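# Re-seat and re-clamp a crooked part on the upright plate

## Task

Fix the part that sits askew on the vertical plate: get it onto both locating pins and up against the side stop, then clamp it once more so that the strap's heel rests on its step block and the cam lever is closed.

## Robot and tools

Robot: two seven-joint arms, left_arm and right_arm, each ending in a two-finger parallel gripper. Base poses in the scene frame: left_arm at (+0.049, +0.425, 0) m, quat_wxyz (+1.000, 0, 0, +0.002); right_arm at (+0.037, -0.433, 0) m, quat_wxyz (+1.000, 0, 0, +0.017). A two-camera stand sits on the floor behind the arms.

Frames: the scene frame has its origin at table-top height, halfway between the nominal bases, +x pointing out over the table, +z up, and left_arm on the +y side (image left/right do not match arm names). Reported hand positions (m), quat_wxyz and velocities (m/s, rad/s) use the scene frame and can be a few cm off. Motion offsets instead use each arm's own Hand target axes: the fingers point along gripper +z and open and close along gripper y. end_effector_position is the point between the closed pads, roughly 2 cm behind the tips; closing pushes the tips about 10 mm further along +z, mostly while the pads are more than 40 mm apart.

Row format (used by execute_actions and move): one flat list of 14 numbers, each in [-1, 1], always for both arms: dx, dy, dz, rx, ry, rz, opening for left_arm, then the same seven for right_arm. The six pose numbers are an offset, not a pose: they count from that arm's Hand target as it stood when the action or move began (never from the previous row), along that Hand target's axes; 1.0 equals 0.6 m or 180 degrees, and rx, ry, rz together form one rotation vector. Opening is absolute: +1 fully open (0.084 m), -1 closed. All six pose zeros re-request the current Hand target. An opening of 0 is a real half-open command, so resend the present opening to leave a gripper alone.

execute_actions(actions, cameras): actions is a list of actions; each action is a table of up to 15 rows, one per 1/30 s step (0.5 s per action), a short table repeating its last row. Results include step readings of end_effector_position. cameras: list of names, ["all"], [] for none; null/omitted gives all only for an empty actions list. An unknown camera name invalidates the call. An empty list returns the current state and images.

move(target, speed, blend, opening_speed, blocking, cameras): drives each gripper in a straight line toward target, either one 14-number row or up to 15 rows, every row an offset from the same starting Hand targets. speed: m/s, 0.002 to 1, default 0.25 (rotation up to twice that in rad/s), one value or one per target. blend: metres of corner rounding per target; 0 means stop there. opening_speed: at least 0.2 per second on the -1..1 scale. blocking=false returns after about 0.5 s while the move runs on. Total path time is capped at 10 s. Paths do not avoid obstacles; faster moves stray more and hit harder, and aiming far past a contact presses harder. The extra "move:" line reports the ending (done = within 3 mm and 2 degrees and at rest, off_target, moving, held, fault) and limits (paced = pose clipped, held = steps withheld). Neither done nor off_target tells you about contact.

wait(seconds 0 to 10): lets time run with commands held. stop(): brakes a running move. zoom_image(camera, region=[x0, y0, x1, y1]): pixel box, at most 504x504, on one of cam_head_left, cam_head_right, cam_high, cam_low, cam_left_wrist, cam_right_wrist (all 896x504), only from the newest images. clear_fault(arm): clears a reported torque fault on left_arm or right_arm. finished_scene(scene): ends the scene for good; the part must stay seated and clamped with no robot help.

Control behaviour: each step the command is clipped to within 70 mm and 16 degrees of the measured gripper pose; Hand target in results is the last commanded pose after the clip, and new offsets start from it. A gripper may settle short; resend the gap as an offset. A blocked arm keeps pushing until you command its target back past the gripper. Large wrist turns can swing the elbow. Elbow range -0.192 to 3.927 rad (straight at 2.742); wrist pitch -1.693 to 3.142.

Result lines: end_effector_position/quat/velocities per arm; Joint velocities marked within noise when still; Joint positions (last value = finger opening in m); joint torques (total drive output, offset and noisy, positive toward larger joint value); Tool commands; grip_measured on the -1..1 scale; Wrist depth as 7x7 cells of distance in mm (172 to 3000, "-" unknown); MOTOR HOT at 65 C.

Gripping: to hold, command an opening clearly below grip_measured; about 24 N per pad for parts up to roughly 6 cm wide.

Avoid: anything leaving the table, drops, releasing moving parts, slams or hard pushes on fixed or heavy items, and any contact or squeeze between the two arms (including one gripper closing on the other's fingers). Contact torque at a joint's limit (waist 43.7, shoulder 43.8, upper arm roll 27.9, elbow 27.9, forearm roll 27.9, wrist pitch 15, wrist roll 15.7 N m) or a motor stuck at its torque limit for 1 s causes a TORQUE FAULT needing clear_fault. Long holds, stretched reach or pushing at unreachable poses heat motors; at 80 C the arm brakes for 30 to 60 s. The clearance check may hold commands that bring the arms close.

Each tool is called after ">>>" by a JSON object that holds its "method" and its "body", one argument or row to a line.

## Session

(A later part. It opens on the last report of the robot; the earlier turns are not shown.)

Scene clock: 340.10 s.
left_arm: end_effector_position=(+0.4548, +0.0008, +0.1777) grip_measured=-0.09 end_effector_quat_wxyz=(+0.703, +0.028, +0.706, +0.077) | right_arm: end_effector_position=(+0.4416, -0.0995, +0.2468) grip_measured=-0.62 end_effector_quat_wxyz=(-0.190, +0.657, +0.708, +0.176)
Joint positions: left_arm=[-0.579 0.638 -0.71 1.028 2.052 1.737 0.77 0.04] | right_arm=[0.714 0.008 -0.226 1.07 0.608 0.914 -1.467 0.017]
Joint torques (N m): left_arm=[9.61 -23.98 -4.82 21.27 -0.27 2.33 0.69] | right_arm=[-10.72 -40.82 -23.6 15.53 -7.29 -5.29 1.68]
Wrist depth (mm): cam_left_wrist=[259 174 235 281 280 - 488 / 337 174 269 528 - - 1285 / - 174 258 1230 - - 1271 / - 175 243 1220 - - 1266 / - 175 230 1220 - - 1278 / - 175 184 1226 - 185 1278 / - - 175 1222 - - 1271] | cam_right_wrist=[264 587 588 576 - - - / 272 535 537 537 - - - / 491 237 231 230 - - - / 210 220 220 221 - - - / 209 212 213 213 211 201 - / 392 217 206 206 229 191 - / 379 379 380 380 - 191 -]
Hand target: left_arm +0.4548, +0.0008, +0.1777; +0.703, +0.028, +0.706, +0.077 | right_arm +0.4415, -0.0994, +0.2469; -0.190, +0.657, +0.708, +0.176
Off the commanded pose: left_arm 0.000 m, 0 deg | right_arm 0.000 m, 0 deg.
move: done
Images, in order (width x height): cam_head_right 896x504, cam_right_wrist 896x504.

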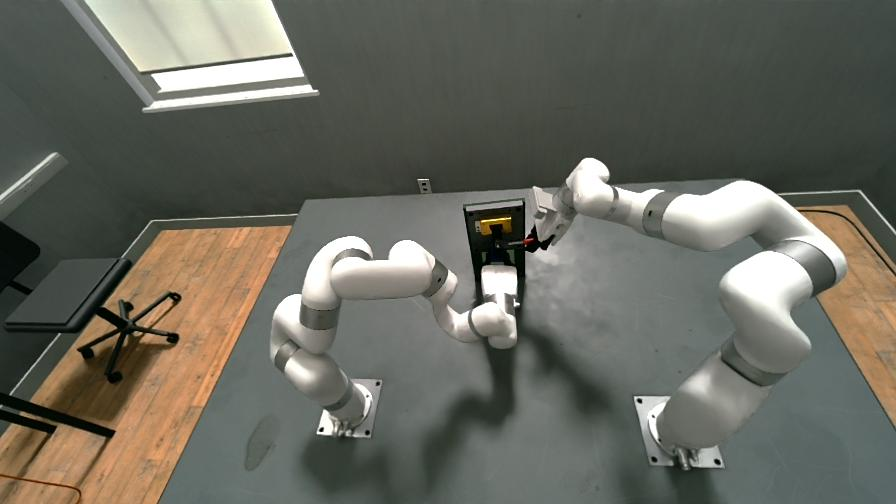

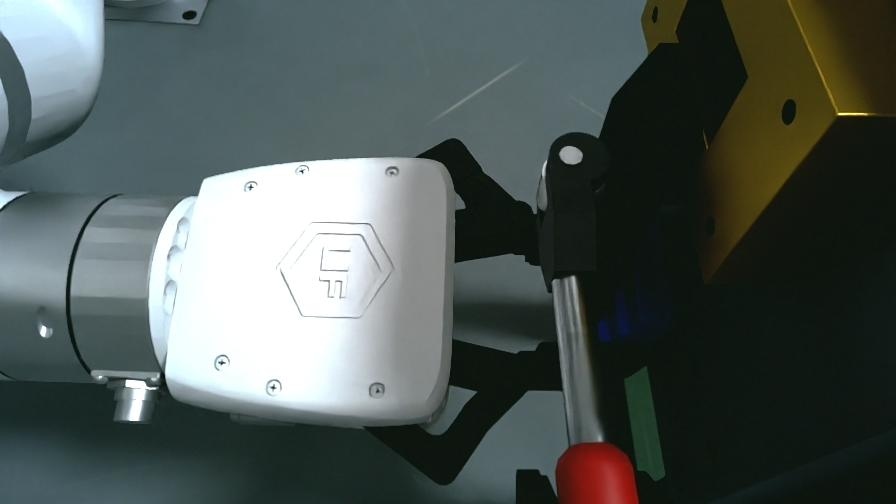

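>>> {"method": "move", "body": {
  "target": [
    [0,0,0,0,0,0,-0.7, 0,0,0,0,0,0,-0.1],
    [0,0,0,0,0,0,0.4, 0,0,-0.1667,0,0,0,-0.1],
    [0,0,-0.25,0,0,0,0.4, 0.1778,-0.1273,-0.0765,-0.289,0.0291,0.4373,-0.1]
  ],
  "speed": [0.1,0.15,0.25],
  "opening_speed": 1.0,
  "cameras": ["cam_left_wrist","cam_right_wrist"]
}}

>>> {"method": "zoom_image", "body": {
  "camera": "cam_right_wrist",
  "region": [200, 60, 700, 504]
}}

Scene clock: 363.43 s.
left_arm: end_effector_position=(+0.3052, -0.0096, +0.1776) grip_measured=+0.39 end_effector_quat_wxyz=(+0.703, +0.028, +0.706, +0.077) | right_arm: end_effector_position=(+0.3601, -0.0360, +0.3400) grip_measured=-0.11 end_effector_quat_wxyz=(+0.000, +0.949, +0.000, +0.317)
Joint positions: left_arm=[-0.803 0.669 -0.856 0.977 1.788 2.013 0.688 0.061] | right_arm=[0.099 -0.242 0.878 1.095 -0.444 0.945 1.237 0.039]
Joint torques (N m): left_arm=[-10.16 -16.11 -9.17 18.27 -2.76 3.25 -0.65] | right_arm=[-5.48 -3.15 -0.13 21.3 -3.34 -0.53 1.34]
Wrist depth (mm): cam_left_wrist=[265 286 312 338 319 423 481 / 346 391 324 418 319 702 1425 / 561 615 325 1375 320 1411 1437 / 1325 1335 324 1372 320 1420 1437 / 1325 1335 325 1377 320 1420 1428 / 1317 1345 325 316 301 1420 1420 / 1330 1343 305 304 286 301 1420] | cam_right_wrist=[1377 1383 1383 1383 1375 1377 1361 / 757 759 196 215 197 743 749 / 659 188 196 201 206 663 683 / 613 218 200 201 227 617 617 / 569 557 218 227 285 574 574 / 520 514 314 235 333 516 528 / 481 481 475 483 476 484 489]
Hand target: left_arm +0.3052, -0.0096, +0.1776; +0.703, +0.028, +0.706, +0.077 | right_arm +0.3601, -0.0360, +0.3400; +0.000, +0.949, +0.000, +0.317
Off the commanded pose: left_arm 0.000 m, 0 deg | right_arm 0.000 m, 0 deg.
move: done
Images, in order (width x height): cam_left_wrist 896x504, cam_right_wrist 896x504.

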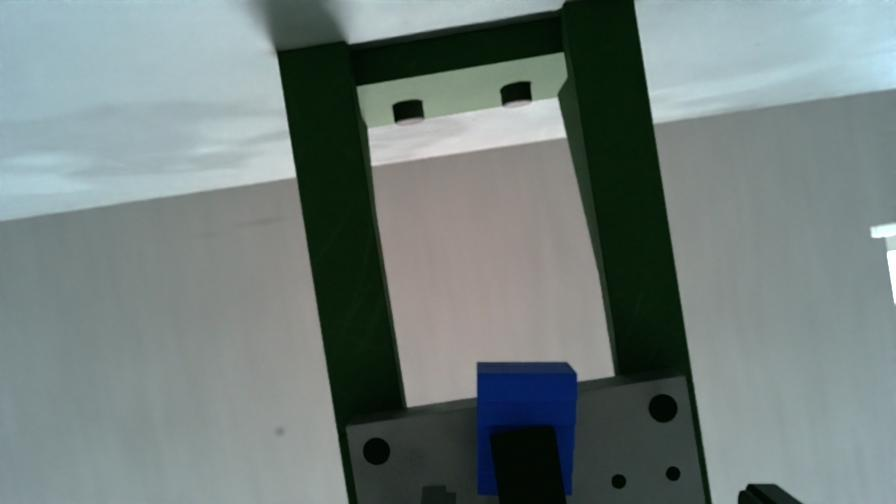

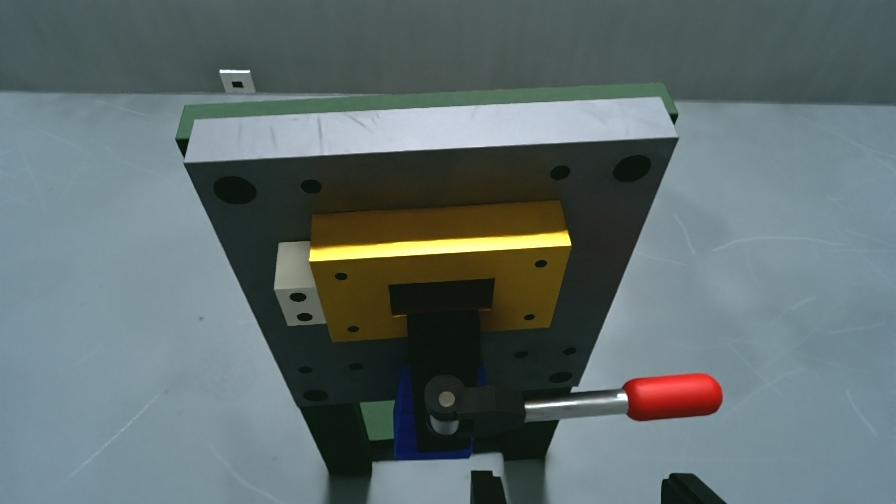

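Scaled by 1.008 from the camera's 896x504 image, which has a finer 1280x720 frame.

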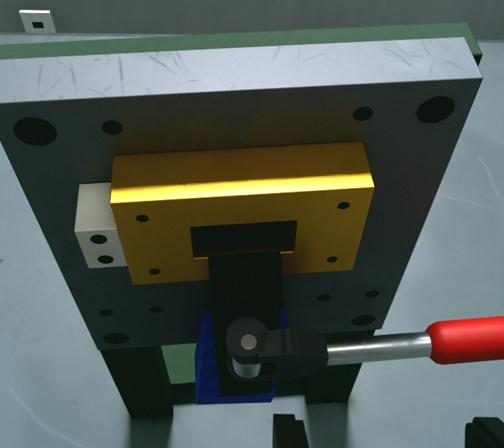

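>>> {"method": "finished_scene", "body": {
  "scene": 2
}}

The scene is finished: the task was done.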